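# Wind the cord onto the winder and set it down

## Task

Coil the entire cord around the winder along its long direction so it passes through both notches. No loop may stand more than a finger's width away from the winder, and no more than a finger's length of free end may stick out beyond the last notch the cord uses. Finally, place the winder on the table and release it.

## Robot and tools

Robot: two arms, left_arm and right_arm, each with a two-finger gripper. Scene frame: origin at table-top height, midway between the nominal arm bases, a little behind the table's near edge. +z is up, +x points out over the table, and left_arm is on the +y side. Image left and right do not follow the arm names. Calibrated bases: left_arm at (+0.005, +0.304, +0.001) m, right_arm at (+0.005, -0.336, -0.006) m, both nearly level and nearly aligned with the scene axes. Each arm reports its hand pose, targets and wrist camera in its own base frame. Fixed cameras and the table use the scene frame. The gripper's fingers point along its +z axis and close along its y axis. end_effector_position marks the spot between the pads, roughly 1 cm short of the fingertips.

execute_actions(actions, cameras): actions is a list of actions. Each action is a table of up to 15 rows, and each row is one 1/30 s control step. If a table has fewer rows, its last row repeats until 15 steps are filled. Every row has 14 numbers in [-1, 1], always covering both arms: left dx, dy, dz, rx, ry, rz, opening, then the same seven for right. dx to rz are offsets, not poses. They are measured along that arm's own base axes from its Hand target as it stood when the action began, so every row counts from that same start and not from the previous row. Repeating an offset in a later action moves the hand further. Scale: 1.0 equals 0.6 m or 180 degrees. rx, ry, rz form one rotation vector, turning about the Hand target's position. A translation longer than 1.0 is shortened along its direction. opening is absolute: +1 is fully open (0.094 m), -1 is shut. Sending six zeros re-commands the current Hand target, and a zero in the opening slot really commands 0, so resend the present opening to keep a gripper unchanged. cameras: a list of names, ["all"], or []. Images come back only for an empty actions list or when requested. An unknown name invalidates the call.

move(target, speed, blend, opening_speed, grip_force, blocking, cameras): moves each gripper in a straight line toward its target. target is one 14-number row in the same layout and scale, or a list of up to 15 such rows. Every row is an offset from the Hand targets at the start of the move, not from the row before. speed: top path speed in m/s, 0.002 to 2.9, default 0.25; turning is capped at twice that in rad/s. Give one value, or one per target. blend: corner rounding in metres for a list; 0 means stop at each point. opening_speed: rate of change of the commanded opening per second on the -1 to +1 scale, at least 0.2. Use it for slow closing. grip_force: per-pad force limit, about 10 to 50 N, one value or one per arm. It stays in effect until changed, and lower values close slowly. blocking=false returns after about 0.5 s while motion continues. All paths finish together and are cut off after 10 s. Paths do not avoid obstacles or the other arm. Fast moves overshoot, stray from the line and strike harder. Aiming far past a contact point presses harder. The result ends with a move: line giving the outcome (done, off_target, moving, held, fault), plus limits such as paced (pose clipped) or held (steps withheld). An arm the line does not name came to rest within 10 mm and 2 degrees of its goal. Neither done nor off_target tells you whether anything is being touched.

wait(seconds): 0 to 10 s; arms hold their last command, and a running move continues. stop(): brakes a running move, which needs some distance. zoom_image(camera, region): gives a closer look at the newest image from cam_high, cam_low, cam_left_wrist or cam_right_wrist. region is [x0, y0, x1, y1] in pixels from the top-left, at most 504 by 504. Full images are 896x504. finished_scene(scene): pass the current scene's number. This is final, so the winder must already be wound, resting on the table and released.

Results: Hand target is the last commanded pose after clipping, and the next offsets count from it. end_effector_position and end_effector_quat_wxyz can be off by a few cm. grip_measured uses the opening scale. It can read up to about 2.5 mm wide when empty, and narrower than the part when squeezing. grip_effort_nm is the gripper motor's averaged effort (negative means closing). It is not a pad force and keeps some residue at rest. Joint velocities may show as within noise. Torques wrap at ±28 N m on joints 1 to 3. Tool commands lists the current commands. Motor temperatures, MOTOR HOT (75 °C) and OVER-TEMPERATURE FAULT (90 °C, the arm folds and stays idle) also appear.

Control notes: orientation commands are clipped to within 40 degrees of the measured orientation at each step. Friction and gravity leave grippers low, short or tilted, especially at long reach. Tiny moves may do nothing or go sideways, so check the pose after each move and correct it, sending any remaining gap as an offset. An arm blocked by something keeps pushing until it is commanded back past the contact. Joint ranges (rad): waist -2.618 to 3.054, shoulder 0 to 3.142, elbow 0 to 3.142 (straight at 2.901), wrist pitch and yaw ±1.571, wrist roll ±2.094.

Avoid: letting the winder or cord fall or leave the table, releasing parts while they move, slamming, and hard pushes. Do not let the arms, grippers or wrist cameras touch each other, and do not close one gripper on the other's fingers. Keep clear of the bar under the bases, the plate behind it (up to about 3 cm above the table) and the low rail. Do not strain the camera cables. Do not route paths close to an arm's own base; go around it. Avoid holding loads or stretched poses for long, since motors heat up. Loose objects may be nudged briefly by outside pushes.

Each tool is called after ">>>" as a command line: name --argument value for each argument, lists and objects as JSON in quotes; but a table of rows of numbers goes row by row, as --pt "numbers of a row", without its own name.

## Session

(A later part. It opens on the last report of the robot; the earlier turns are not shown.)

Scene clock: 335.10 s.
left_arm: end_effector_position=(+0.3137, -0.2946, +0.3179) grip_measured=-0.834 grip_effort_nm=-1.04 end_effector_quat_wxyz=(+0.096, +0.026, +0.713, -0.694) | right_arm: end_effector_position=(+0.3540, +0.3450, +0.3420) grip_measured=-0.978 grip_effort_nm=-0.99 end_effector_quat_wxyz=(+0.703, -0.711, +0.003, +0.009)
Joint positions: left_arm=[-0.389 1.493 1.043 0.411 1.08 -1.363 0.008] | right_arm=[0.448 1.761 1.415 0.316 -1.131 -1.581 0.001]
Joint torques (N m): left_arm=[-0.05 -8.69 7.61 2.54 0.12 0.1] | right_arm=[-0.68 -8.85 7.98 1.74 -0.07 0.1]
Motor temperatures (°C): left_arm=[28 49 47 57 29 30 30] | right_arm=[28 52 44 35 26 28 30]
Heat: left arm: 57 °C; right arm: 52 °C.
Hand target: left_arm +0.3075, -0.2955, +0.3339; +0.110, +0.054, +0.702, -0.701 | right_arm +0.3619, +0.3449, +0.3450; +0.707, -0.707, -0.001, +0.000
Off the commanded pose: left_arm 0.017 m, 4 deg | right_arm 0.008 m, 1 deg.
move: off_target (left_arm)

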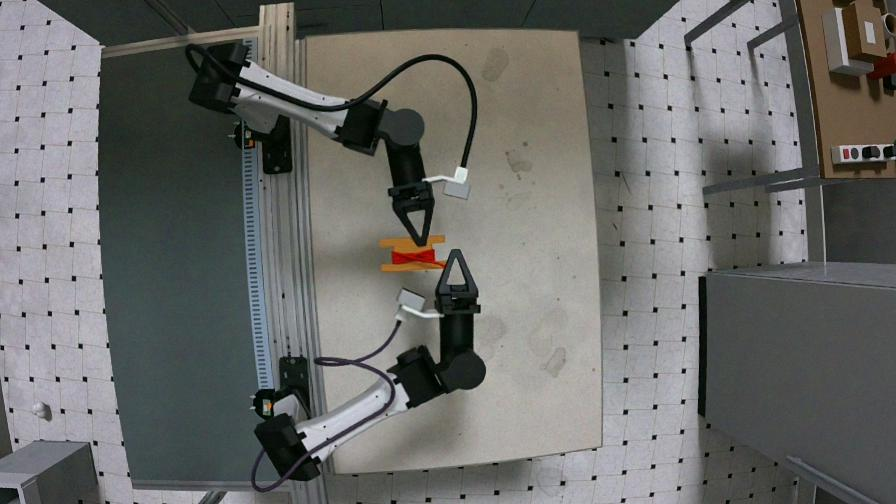

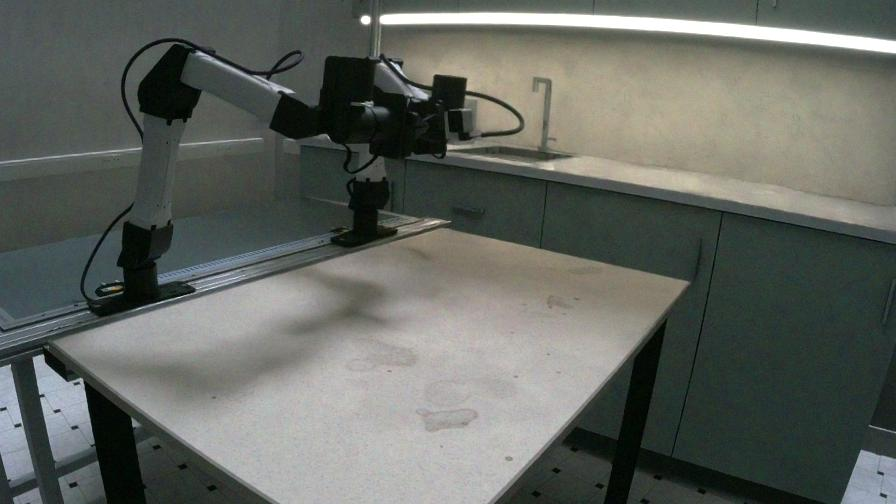

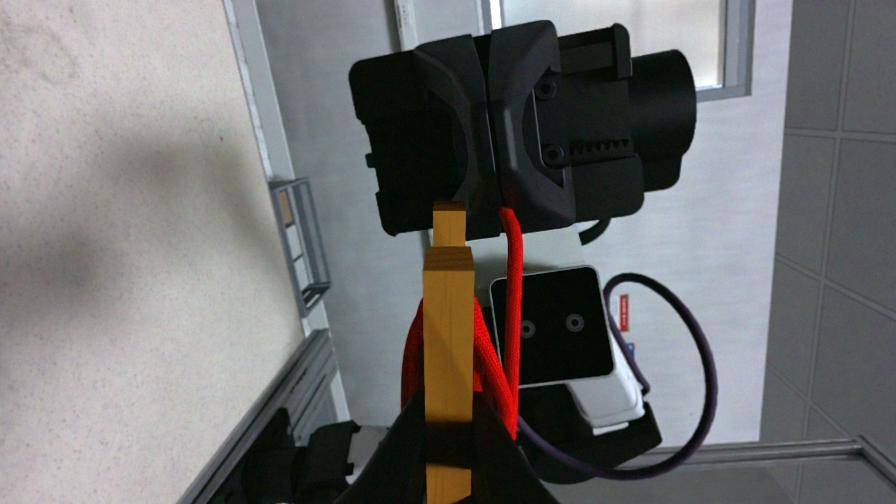

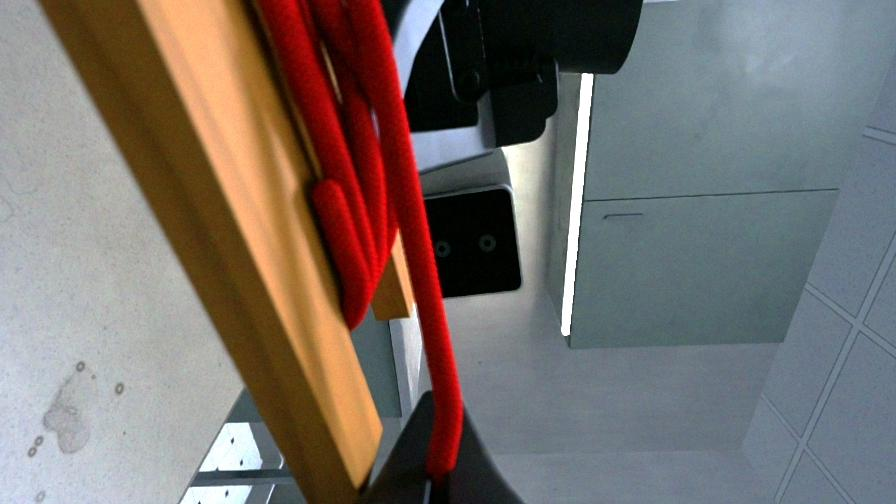

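>>> move --pt "0 0 0 0 0 0 -0.95 0.005 0.048 0.01 0 0 0 -1" --pt "0 0 0 0 0 0 -0.95 0.015 0.048 -0.045 0 0 0 -1" --cameras '["cam_high","cam_left_wrist","cam_right_wrist"]' --speed 0.1

>>> zoom_image --camera "cam_high" --region '[330, 190, 480, 340]'

Scene clock: 339.00 s.
left_arm: end_effector_position=(+0.3144, -0.2945, +0.3153) grip_measured=-0.834 grip_effort_nm=-1.04 end_effector_quat_wxyz=(+0.092, +0.019, +0.716, -0.692) | right_arm: end_effector_position=(+0.3609, +0.3695, +0.3472) grip_measured=-0.978 grip_effort_nm=-0.99 end_effector_quat_wxyz=(+0.717, -0.696, -0.027, -0.013)
Joint positions: left_arm=[-0.389 1.493 1.043 0.394 1.076 -1.363 0.008] | right_arm=[0.493 1.837 1.474 0.426 -1.098 -1.572 0.001]
Joint torques (N m): left_arm=[-0.05 -8.77 7.61 2.73 0.18 0.11] | right_arm=[0.03 -8.23 3.97 1.46 0.21 0.1]
Motor temperatures (°C): left_arm=[28 50 47 58 29 30 30] | right_arm=[28 52 44 35 26 28 30]
Heat: left arm: 58 °C; right arm: 52 °C.
Hand target: left_arm +0.3075, -0.2955, +0.3339; +0.110, +0.054, +0.702, -0.701 | right_arm +0.3708, +0.3737, +0.3179; +0.707, -0.707, -0.001, +0.000
Off the commanded pose: left_arm 0.020 m, 5 deg | right_arm 0.031 m, 4 deg.
move: off_target (left_arm, right_arm)
Images, in order (width x height): cam_high 896x504, cam_left_wrist 896x504, cam_right_wrist 896x504.

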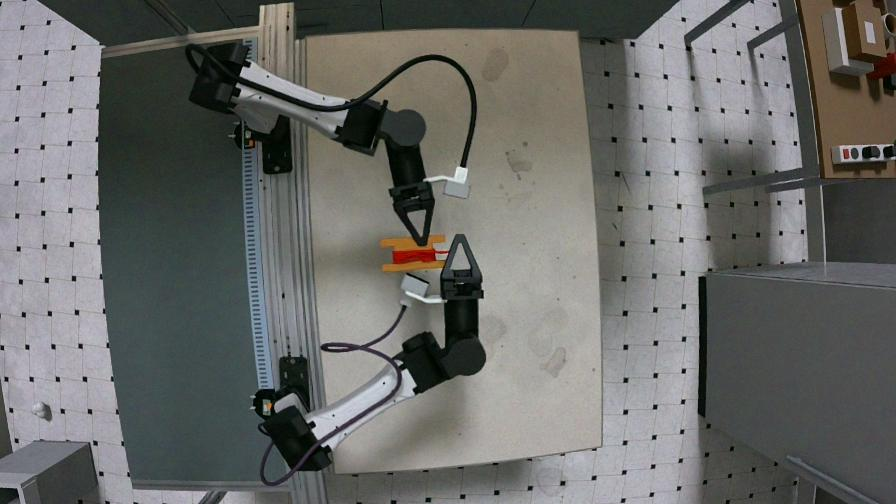

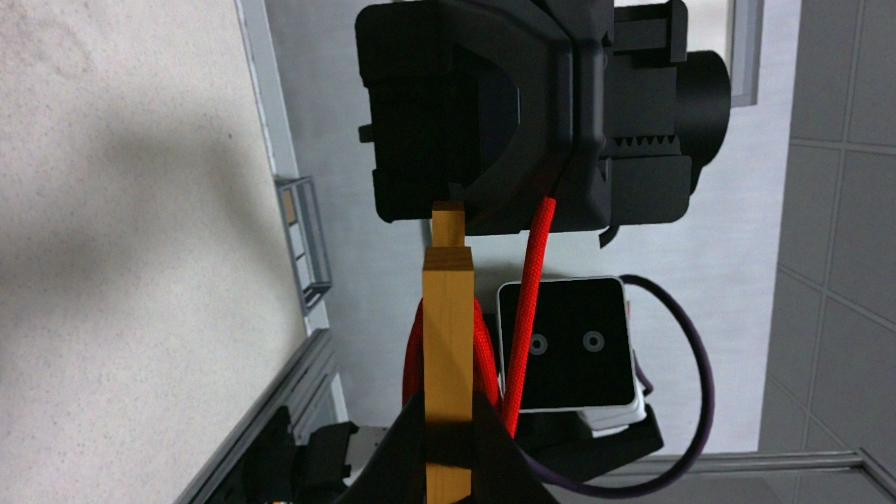

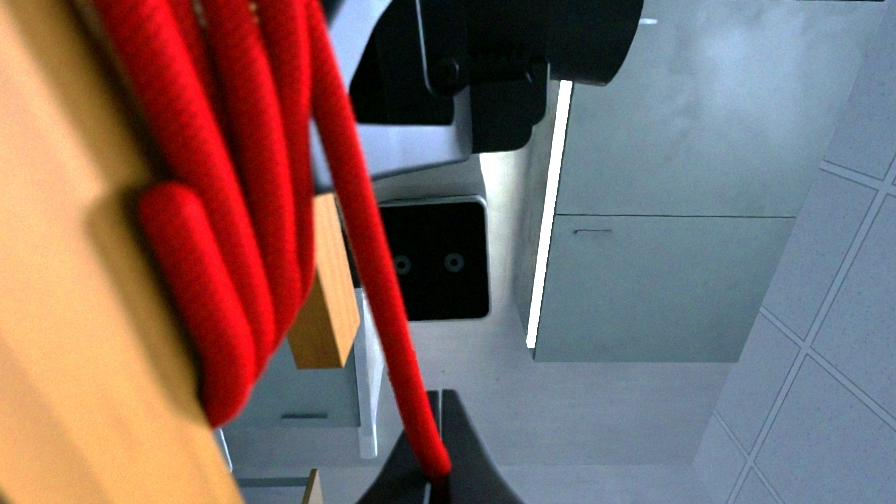

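Scaled by 3.360 from the camera's 896x504 image, which has a finer 1280x720 frame.

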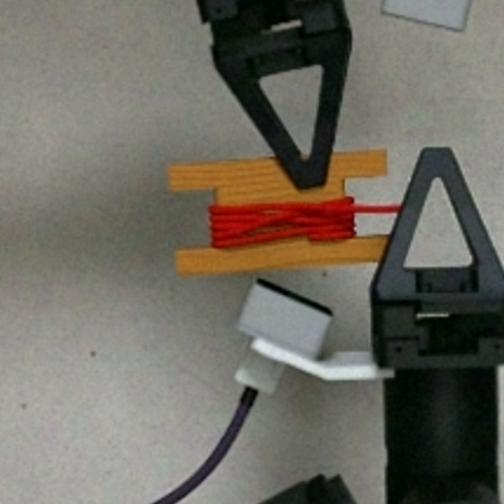

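>>> move --pt "0 0 0 0 0 0 -0.95 0.02 0 0.05 0 0 0 -1" --pt "0 0 0 0 0 0 -0.95 0.025 0 -0.01 0 0 0 -1" --cameras '["cam_left_wrist"]' --speed 0.1

>>> move --pt "0 0 0 0 0 0 -0.95 -0.01 0 0.015 0 0 0 -1" --pt "0 0 0 0 0 0 -0.95 -0.01 0 0.015 0 0 0 -0.75" --pt "0 0 0 0 0 0 -0.95 0.15 0 0.015 0 0 0 -0.75" --pt "0 0 0 0 0 0 -0.95 0.2 -0.3 0.015 0 0 0 -0.75" --cameras '["all"]' --speed 0.1

>>> zoom_image --camera "cam_high" --region '[330, 190, 480, 340]'

>>> zoom_image --camera "cam_low" --region '[340, 90, 460, 190]'

Scene clock: 343.43 s.
left_arm: end_effector_position=(+0.3174, -0.2933, +0.3127) grip_measured=-0.834 grip_effort_nm=-1.05 end_effector_quat_wxyz=(+0.092, +0.009, +0.719, -0.689) | right_arm: end_effector_position=(+0.3685, +0.3739, +0.3453) grip_measured=-0.978 grip_effort_nm=-0.99 end_effector_quat_wxyz=(+0.719, -0.694, -0.036, -0.008)
Joint positions: left_arm=[-0.387 1.493 1.043 0.379 1.062 -1.363 0.008] | right_arm=[0.49 1.884 1.522 0.439 -1.121 -1.566 0.001]
Joint torques (N m): left_arm=[-0.28 -8.84 7.64 2.87 0.34 0.13] | right_arm=[-1.13 -8.17 3.84 1.4 0.28 0.05]
Motor temperatures (°C): left_arm=[28 50 47 58 29 30 30] | right_arm=[28 52 44 35 26 28 30]
Heat: left arm: 58 °C; right arm: 52 °C.
Hand target: left_arm +0.3075, -0.2956, +0.3339; +0.110, +0.054, +0.702, -0.701 | right_arm +0.3860, +0.3736, +0.3120; +0.707, -0.707, -0.001, +0.000
Off the commanded pose: left_arm 0.024 m, 6 deg | right_arm 0.038 m, 5 deg.
move: off_target (left_arm, right_arm)
Images, in order (width x height): cam_left_wrist 896x504.

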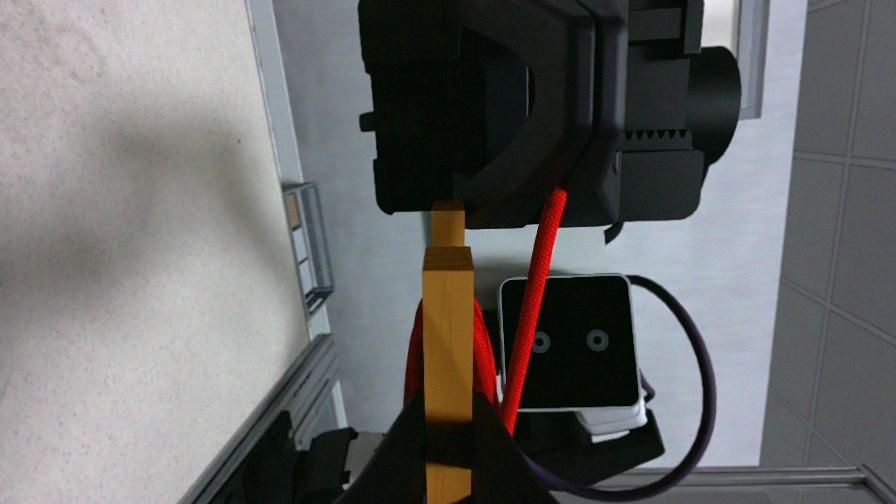

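Scene clock: 349.67 s.
left_arm: end_effector_position=(+0.3138, -0.2943, +0.3121) grip_measured=-0.834 grip_effort_nm=-1.04 end_effector_quat_wxyz=(+0.084, +0.015, +0.719, -0.689) | right_arm: end_effector_position=(+0.5157, +0.1944, +0.3055) grip_measured=-0.752 grip_effort_nm=0.14 end_effector_quat_wxyz=(+0.707, -0.707, +0.016, +0.002)
Joint positions: left_arm=[-0.388 1.494 1.043 0.376 1.08 -1.363 0.008] | right_arm=[0.04 2.255 1.969 0.271 -1.512 -1.559 0.012]
Joint torques (N m): left_arm=[-0.13 -8.95 7.61 2.91 0.13 0.12] | right_arm=[-0.21 -18.3 6.23 1.2 -0.17 0.05]
Motor temperatures (°C): left_arm=[28 51 47 58 29 30 30] | right_arm=[28 55 44 34 26 28 30]
Heat: left arm: 58 °C; right arm: 55 °C.
Hand target: left_arm +0.3074, -0.2956, +0.3340; +0.110, +0.054, +0.702, -0.701 | right_arm +0.5059, +0.1937, +0.3210; +0.707, -0.707, -0.001, +0.000
Off the commanded pose: left_arm 0.023 m, 6 deg | right_arm 0.018 m, 2 deg.
move: off_target (left_arm, right_arm); target 2's new opening was sent with right_arm's hand 0.026 m and 5 deg from that target

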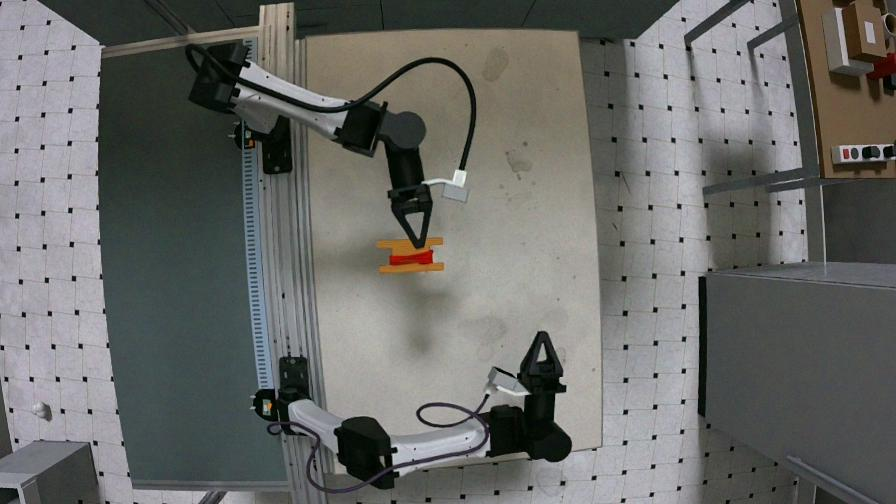

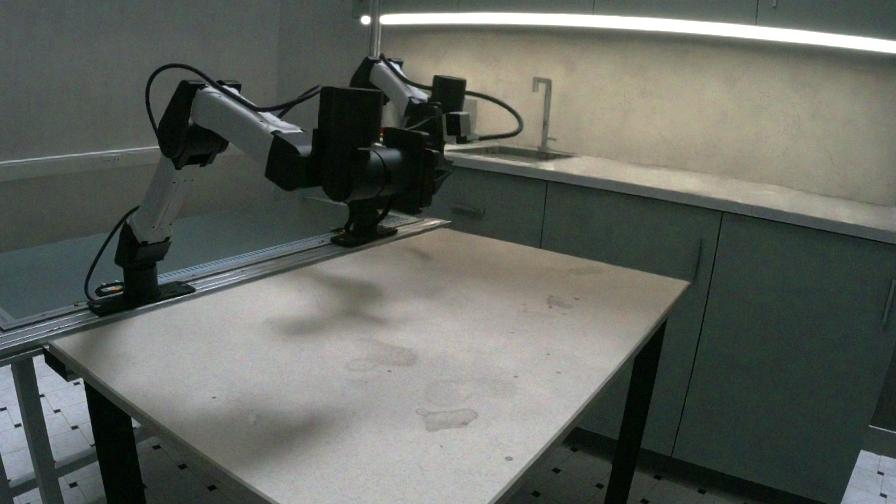

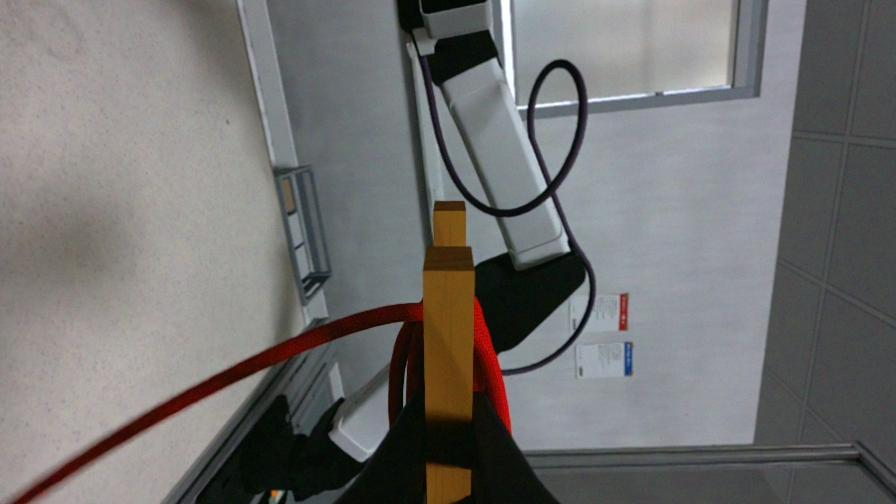

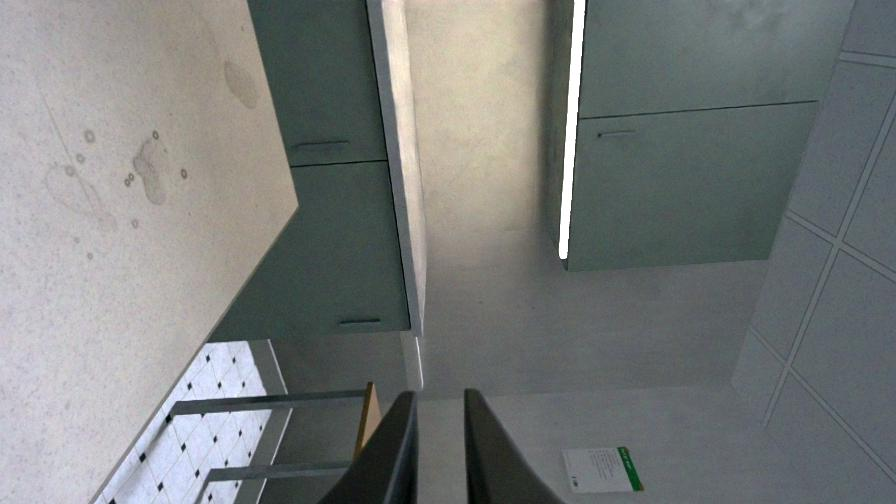

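Scaled by 3.360 from the camera's 896x504 image, which has a finer 1280x720 frame.

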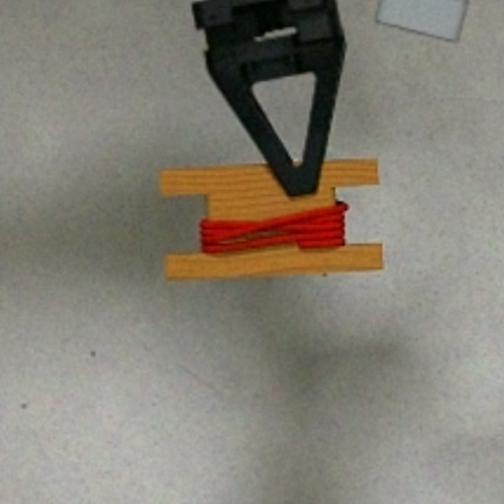

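Scaled by 4.200 from the camera's 896x504 image, which has a finer 1280x720 frame.

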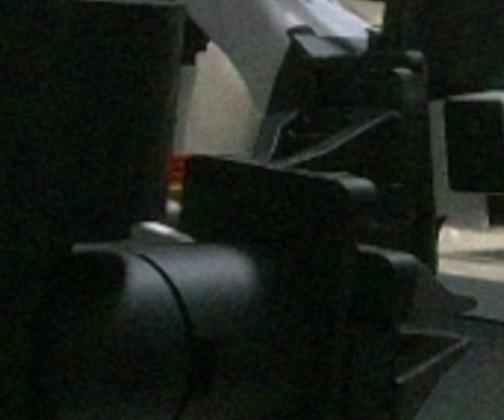

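>>> move --pt "0 0 0 0.039 -0.488 0 -0.95 0 0 0 0 0 0 0" --pt "0 0 0 0.077 -0.976 0 -0.95 0 0 0 0 0 0 0" --cameras '["all"]' --speed 0.35

>>> zoom_image --camera "cam_high" --region '[330, 190, 480, 340]'

>>> zoom_image --camera "cam_low" --region '[340, 90, 480, 220]'

Scene clock: 365.47 s.
left_arm: end_effector_position=(+0.3125, -0.2944, +0.3122) grip_measured=-0.834 grip_effort_nm=-1.04 end_effector_quat_wxyz=(+0.691, +0.719, -0.003, +0.068) | right_arm: end_effector_position=(+0.5157, +0.1944, +0.3055) grip_measured=-0.002 grip_effort_nm=0.14 end_effector_quat_wxyz=(+0.707, -0.707, +0.016, +0.002)
Joint positions: left_arm=[-0.388 1.494 1.043 0.376 1.088 1.74 0.008] | right_arm=[0.04 2.255 1.969 0.271 -1.512 -1.559 0.047]
Joint torques (N m): left_arm=[-0.14 -9.09 8.65 2.21 0.05 0.08] | right_arm=[-0.1 -18.33 6.19 1.21 -0.17 0.05]
Motor temperatures (°C): left_arm=[28 51 47 58 29 30 30] | right_arm=[28 66 44 33 26 28 30]
Heat: left arm: 58 °C; right arm: 66 °C.
Hand target: left_arm +0.3074, -0.2956, +0.3340; +0.699, +0.709, -0.031, +0.086 | right_arm +0.5059, +0.1937, +0.3210; +0.707, -0.707, -0.001, +0.000
Off the commanded pose: left_arm 0.022 m, 4 deg | right_arm 0.018 m, 2 deg.
move: off_target (left_arm, right_arm)

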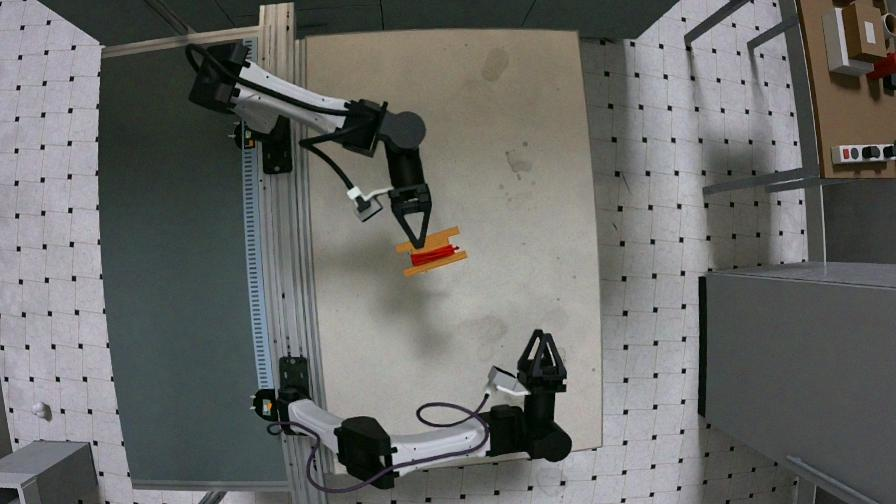

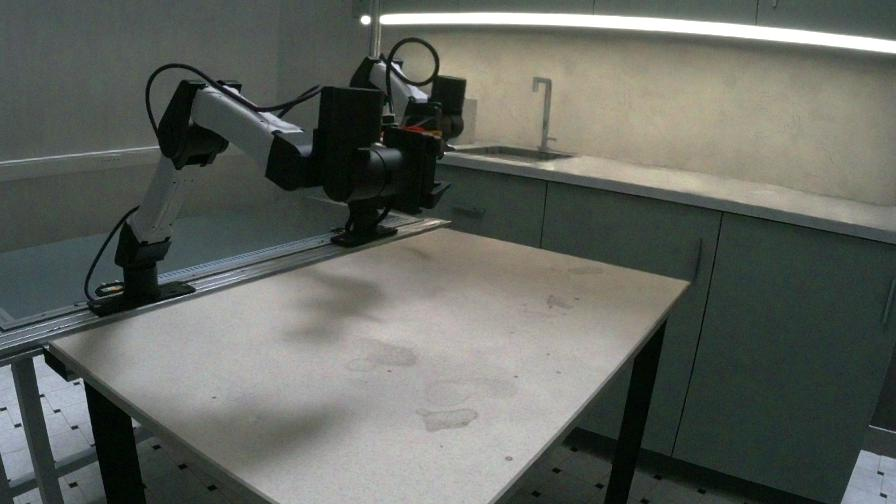

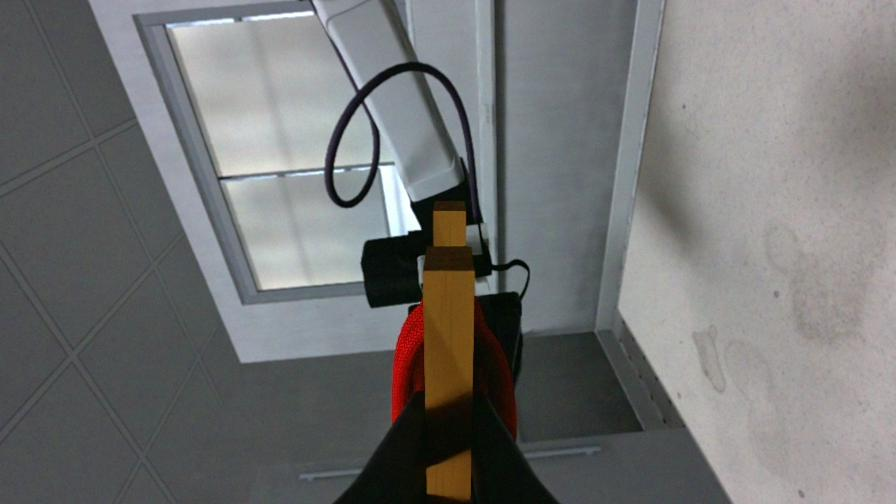

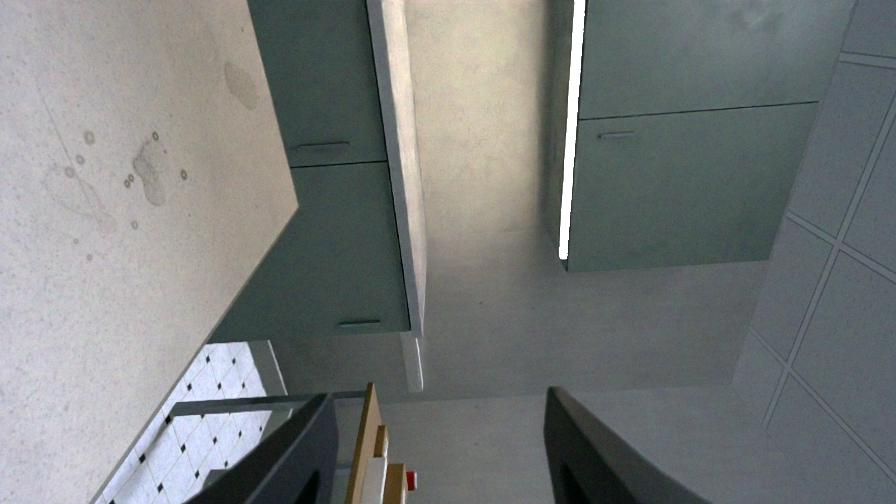

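Scaled by 3.360 from the camera's 896x504 image, which has a finer 1280x720 frame.

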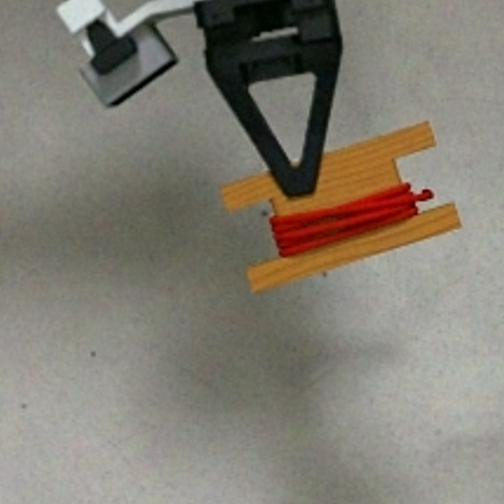

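Scaled by 3.600 from the camera's 896x504 image, which has a finer 1280x720 frame.

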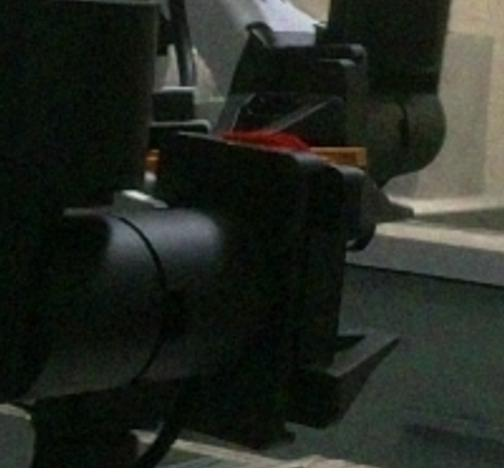

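>>> move --target '[0,0,-0.3,0.11,0,0,-0.95,-0.3,-0.1,0,0,0,0,0]' --cameras '["cam_high","cam_low"]' --speed 0.2

>>> zoom_image --camera "cam_low" --region '[340, 110, 520, 300]'

Scene clock: 369.33 s.
left_arm: end_effector_position=(+0.3049, -0.2934, +0.1502) grip_measured=-0.834 grip_effort_nm=-1.04 end_effector_quat_wxyz=(+0.595, +0.801, +0.018, +0.066) | right_arm: end_effector_position=(+0.3315, +0.1356, +0.3228) grip_measured=-0.002 grip_effort_nm=0.14 end_effector_quat_wxyz=(+0.705, -0.706, +0.045, -0.045)
Joint positions: left_arm=[-0.425 1.635 0.801 0.324 0.95 2.085 0.008] | right_arm=[-0.119 1.456 1.046 0.271 -1.562 -1.71 0.047]
Joint torques (N m): left_arm=[-0.01 -7.36 4.85 2.77 0.13 0.03] | right_arm=[-0.59 -8.54 4.59 1.26 -0.19 0.01]
Motor temperatures (°C): left_arm=[28 51 47 57 29 30 30] | right_arm=[28 67 44 33 26 28 29]
Heat: left arm: 57 °C; right arm: 67 °C.
Hand target: left_arm +0.3074, -0.2956, +0.1539; +0.567, +0.819, -0.045, +0.079 | right_arm +0.3259, +0.1336, +0.3211; +0.707, -0.707, -0.001, +0.000
Off the commanded pose: left_arm 0.005 m, 8 deg | right_arm 0.006 m, 7 deg.
joint sent to its limit (left arm) — joint 6 (wrist roll), upper limit. The joint targets are off in orientation, not in position.
joint sent to its limit (right arm) — joint 5 (wrist yaw), lower limit. The joint targets are off in orientation, not in position.
move: off_target (left_arm, right_arm)
Images, in order (width x height): cam_high 896x504, cam_low 896x504.

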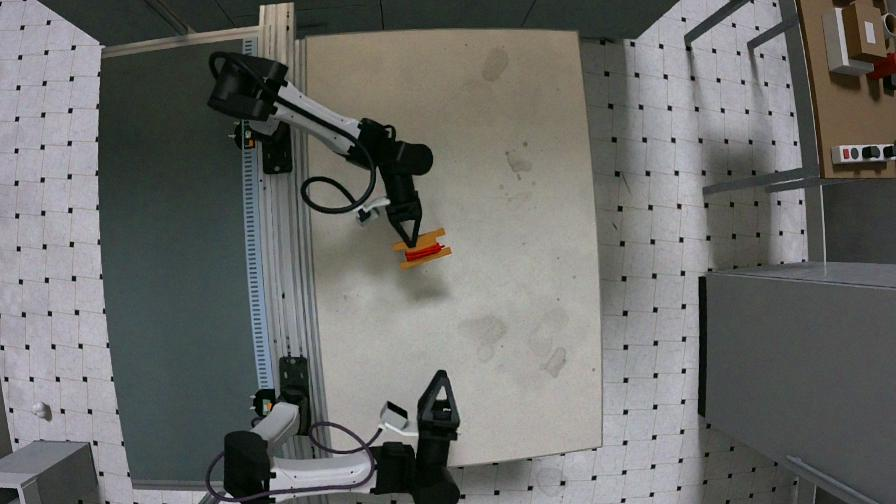

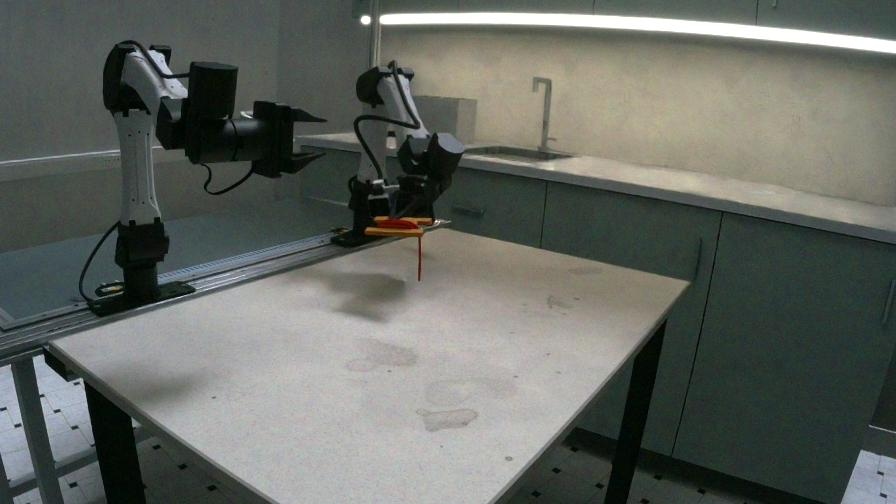

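Scaled by 2.653 from the camera's 896x504 image, which has a finer 1280x720 frame.

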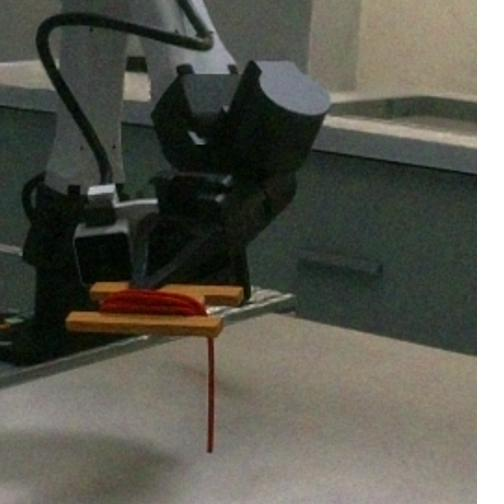

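>>> move --pt "0 0 -0.075 0 0 0 -0.95 0 0 0 0 0 0 0" --pt "0.08 0.02 -0.14 0 0 0 -0.95 0 0 0 0 0 0 0" --pt "0.15 0.04 -0.19 0 0 0 -0.95 0 0 0 0 0 0 0" --cameras '["cam_high","cam_low"]' --speed 0.1 --blend 0.01

>>> zoom_image --camera "cam_low" --region '[360, 170, 540, 330]'

>>> zoom_image --camera "cam_high" --region '[350, 190, 500, 340]'

Scene clock: 374.80 s.
left_arm: end_effector_position=(+0.3936, -0.2717, +0.0416) grip_measured=-0.834 grip_effort_nm=-1.05 end_effector_quat_wxyz=(+0.621, +0.779, +0.028, +0.087) | right_arm: end_effector_position=(+0.3315, +0.1356, +0.3228) grip_measured=-0.002 grip_effort_nm=0.14 end_effector_quat_wxyz=(+0.705, -0.706, +0.045, -0.045)
Joint positions: left_arm=[-0.279 2.211 0.963 0.785 1.07 2.087 0.008] | right_arm=[-0.119 1.456 1.046 0.271 -1.562 -1.71 0.047]
Joint torques (N m): left_arm=[0.84 -8.83 5.45 2.36 0.36 0.01] | right_arm=[-0.59 -8.55 4.59 1.27 -0.18 0.01]
Motor temperatures (°C): left_arm=[28 50 47 58 29 30 30] | right_arm=[28 64 44 33 26 28 29]
Heat: left arm: 58 °C; right arm: 64 °C.
Hand target: left_arm +0.3974, -0.2716, +0.0400; +0.567, +0.819, -0.045, +0.079 | right_arm +0.3259, +0.1336, +0.3211; +0.707, -0.707, -0.001, +0.000
Off the commanded pose: left_arm 0.004 m, 11 deg | right_arm 0.006 m, 7 deg.
joint sent to its limit (left arm) — joint 6 (wrist roll), upper limit. The joint targets are off in orientation, not in position.
joint sent to its limit (right arm) — joint 5 (wrist yaw), lower limit. The joint targets are off in orientation, not in position.
move: off_target (left_arm, right_arm)
Images, in order (width x height): cam_high 896x504, cam_low 896x504.

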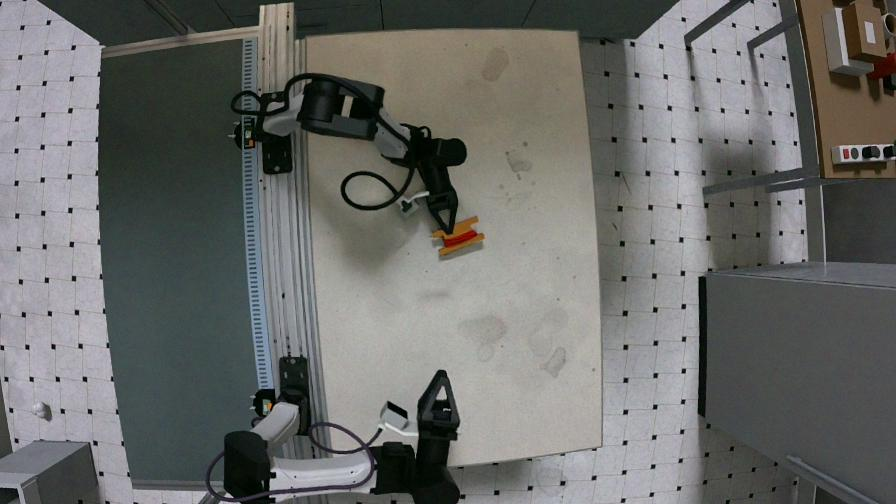

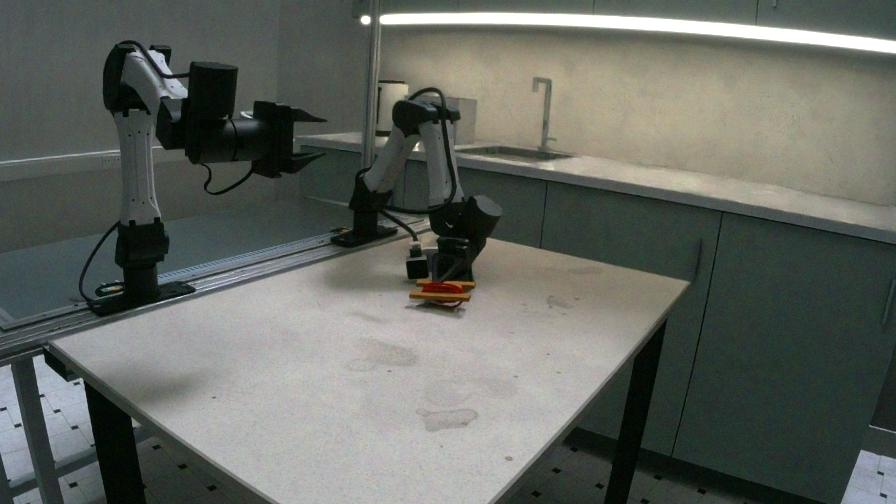

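Scaled by 2.800 from the camera's 896x504 image, which has a finer 1280x720 frame.

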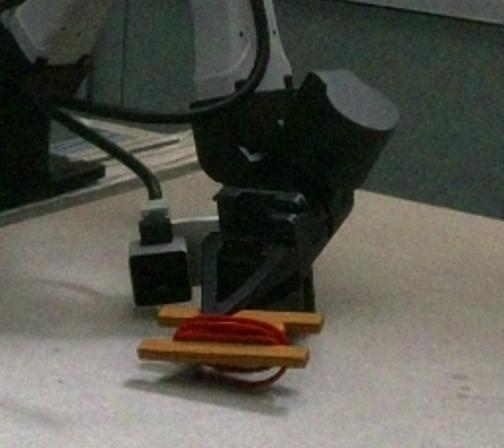

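Scaled by 3.360 from the camera's 896x504 image, which has a finer 1280x720 frame.

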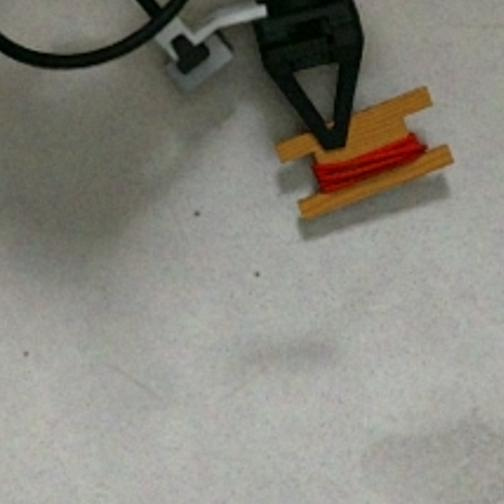

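>>> move --pt "0.005 0 -0.022 0 0 0 -0.95 0 0 0 0 0 0 0" --pt "0.005 0 -0.034 0 0 0 -0.95 0 0 0 0 0 0 0" --cameras '["cam_low","cam_left_wrist"]' --speed 0.04

>>> zoom_image --camera "cam_low" --region '[380, 220, 500, 330]'

Scene clock: 381.70 s.
left_arm: end_effector_position=(+0.3963, -0.2766, +0.0485) grip_measured=-0.834 grip_effort_nm=-1.04 end_effector_quat_wxyz=(+0.647, +0.756, -0.021, +0.102) | right_arm: end_effector_position=(+0.3315, +0.1356, +0.3228) grip_measured=-0.002 grip_effort_nm=0.14 end_effector_quat_wxyz=(+0.705, -0.706, +0.045, -0.045)
Joint positions: left_arm=[-0.276 2.271 0.998 0.922 1.143 2.078 0.008] | right_arm=[-0.119 1.456 1.046 0.271 -1.562 -1.71 0.047]
Joint torques (N m): left_arm=[1.14 -6.82 4.23 1.67 -0.11 0.01] | right_arm=[-0.59 -8.55 4.6 1.26 -0.19 0.01]
Motor temperatures (°C): left_arm=[28 50 46 57 29 29 30] | right_arm=[28 60 43 32 26 28 29]
Heat: left arm: 57 °C; right arm: 60 °C.
Hand target: left_arm +0.4005, -0.2715, +0.0195; +0.567, +0.819, -0.045, +0.079 | right_arm +0.3259, +0.1336, +0.3211; +0.707, -0.707, -0.001, +0.000
Off the commanded pose: left_arm 0.030 m, 12 deg | right_arm 0.006 m, 7 deg.
joint sent to its limit (left arm) — joint 6 (wrist roll), upper limit. The joint targets are off in orientation, not in position.
joint sent to its limit (right arm) — joint 5 (wrist yaw), lower limit. The joint targets are off in orientation, not in position.
move: off_target (left_arm, right_arm)
Images, in order (width x height): cam_low 896x504, cam_left_wrist 896x504.

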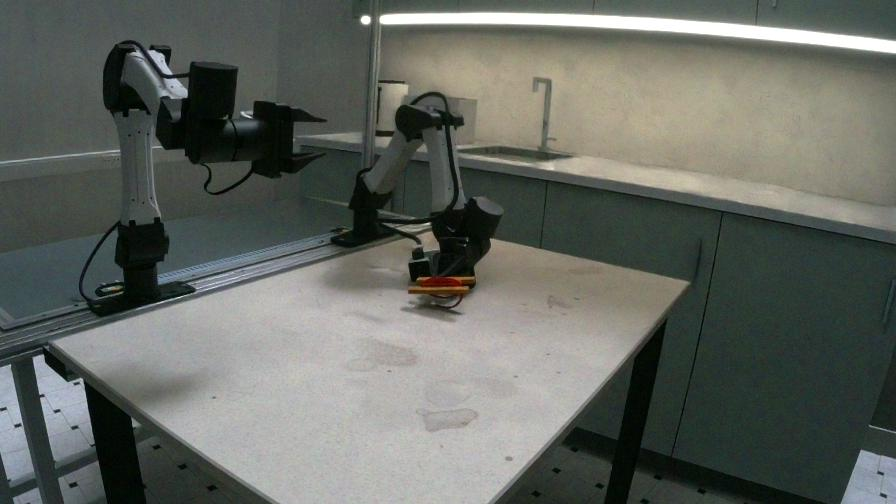

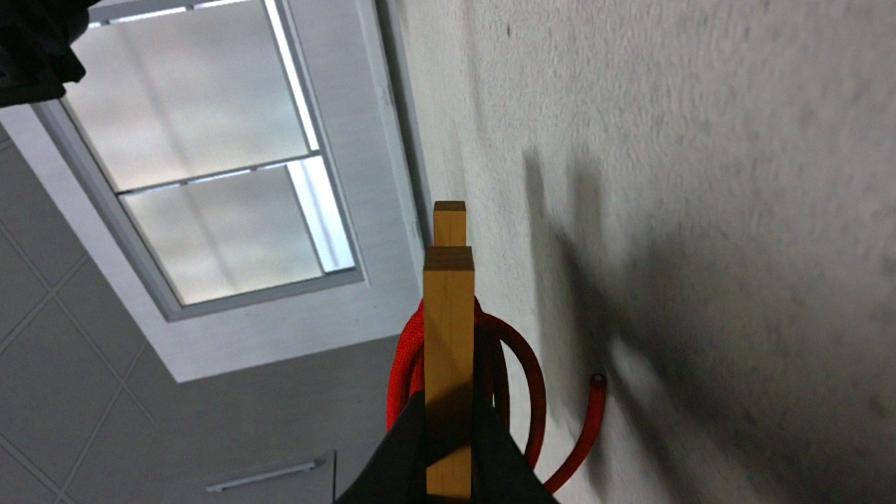

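Scaled by 4.200 from the camera's 896x504 image, which has a finer 1280x720 frame.

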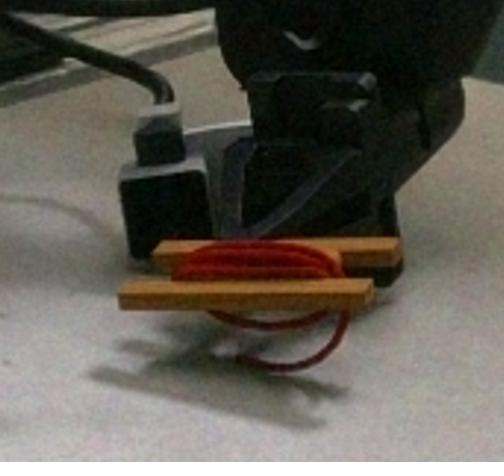

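>>> move --pt "0 0 0.04 0 0 0 -0.95 0 0 0 0 0 0 0" --pt "0 0.01 0.045 0.1 0.05 0 -0.95 0 0 0 0 0 0 0" --cameras '["cam_low","cam_left_wrist","cam_high"]' --speed 0.08

>>> zoom_image --camera "cam_low" --region '[380, 220, 500, 330]'

Scene clock: 389.97 s.
left_arm: end_effector_position=(+0.3970, -0.2660, +0.0382) grip_measured=-0.834 grip_effort_nm=-1.04 end_effector_quat_wxyz=(+0.549, +0.825, +0.126, +0.047) | right_arm: end_effector_position=(+0.3315, +0.1356, +0.3228) grip_measured=-0.002 grip_effort_nm=0.14 end_effector_quat_wxyz=(+0.705, -0.706, +0.045, -0.045)
Joint positions: left_arm=[-0.298 2.092 1.01 0.383 0.912 2.09 0.008] | right_arm=[-0.119 1.456 1.046 0.271 -1.562 -1.71 0.047]
Joint torques (N m): left_arm=[0.08 -13.57 6.05 1.18 -0.02 -0.01] | right_arm=[-0.59 -8.55 4.6 1.27 -0.19 0.01]
Motor temperatures (°C): left_arm=[28 52 45 54 29 29 30] | right_arm=[28 58 43 32 26 28 29]
Heat: left arm: 54 °C; right arm: 58 °C.
Hand target: left_arm +0.4005, -0.2656, +0.0466; +0.434, +0.901, -0.013, +0.007 | right_arm +0.3259, +0.1336, +0.3211; +0.707, -0.707, -0.001, +0.000
Off the commanded pose: left_arm 0.009 m, 23 deg | right_arm 0.006 m, 7 deg.
joint sent to its limit (left arm) — joint 6 (wrist roll), upper limit. The joint targets are off in orientation, not in position.
joint sent to its limit (right arm) — joint 5 (wrist yaw), lower limit. The joint targets are off in orientation, not in position.
move: off_target (left_arm, right_arm)
Images, in order (width x height): cam_high 896x504, cam_low 896x504, cam_left_wrist 896x504.

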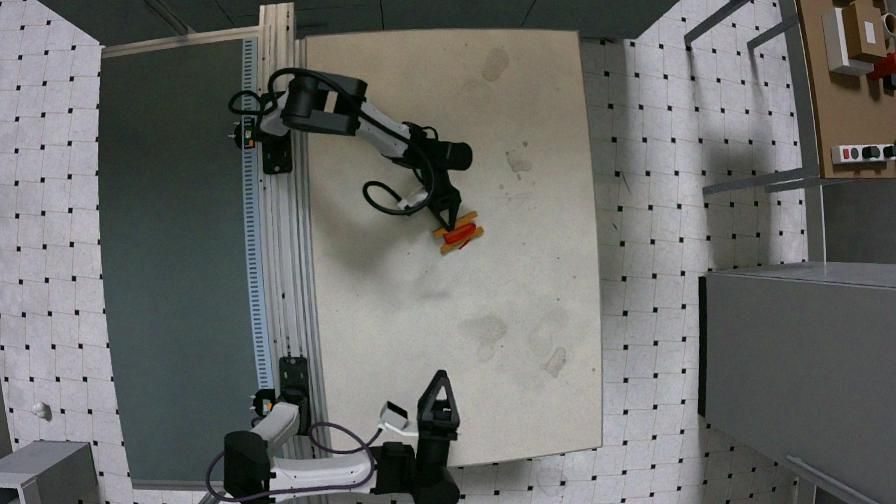

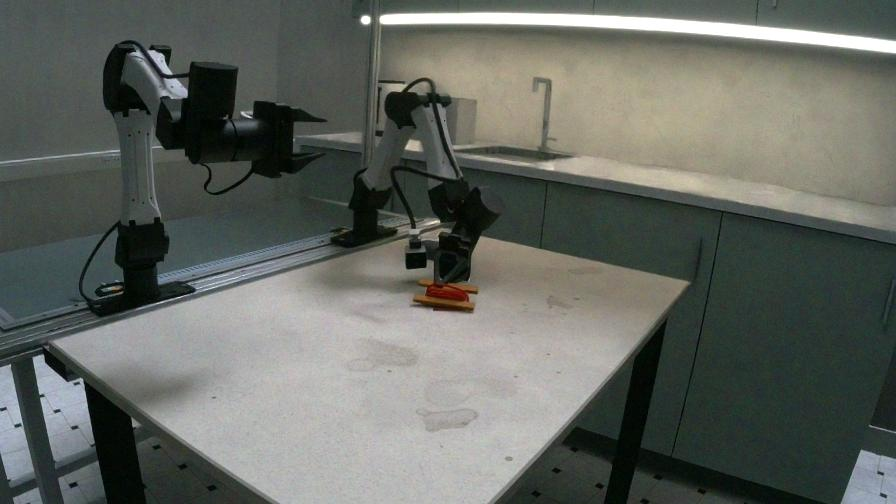

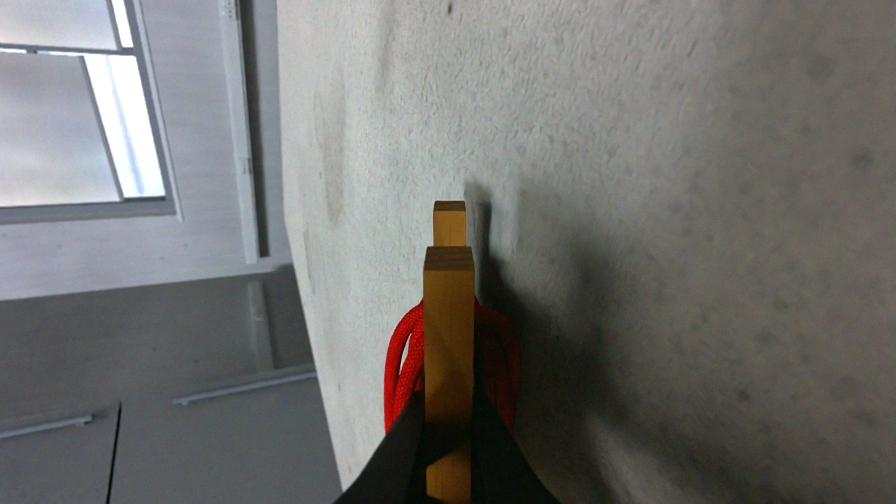

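Scaled by 4.200 from the camera's 896x504 image, which has a finer 1280x720 frame.

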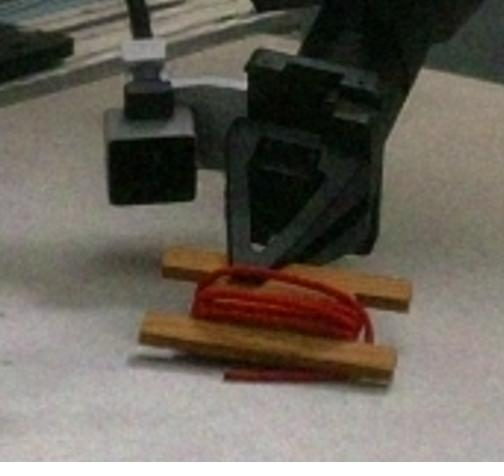

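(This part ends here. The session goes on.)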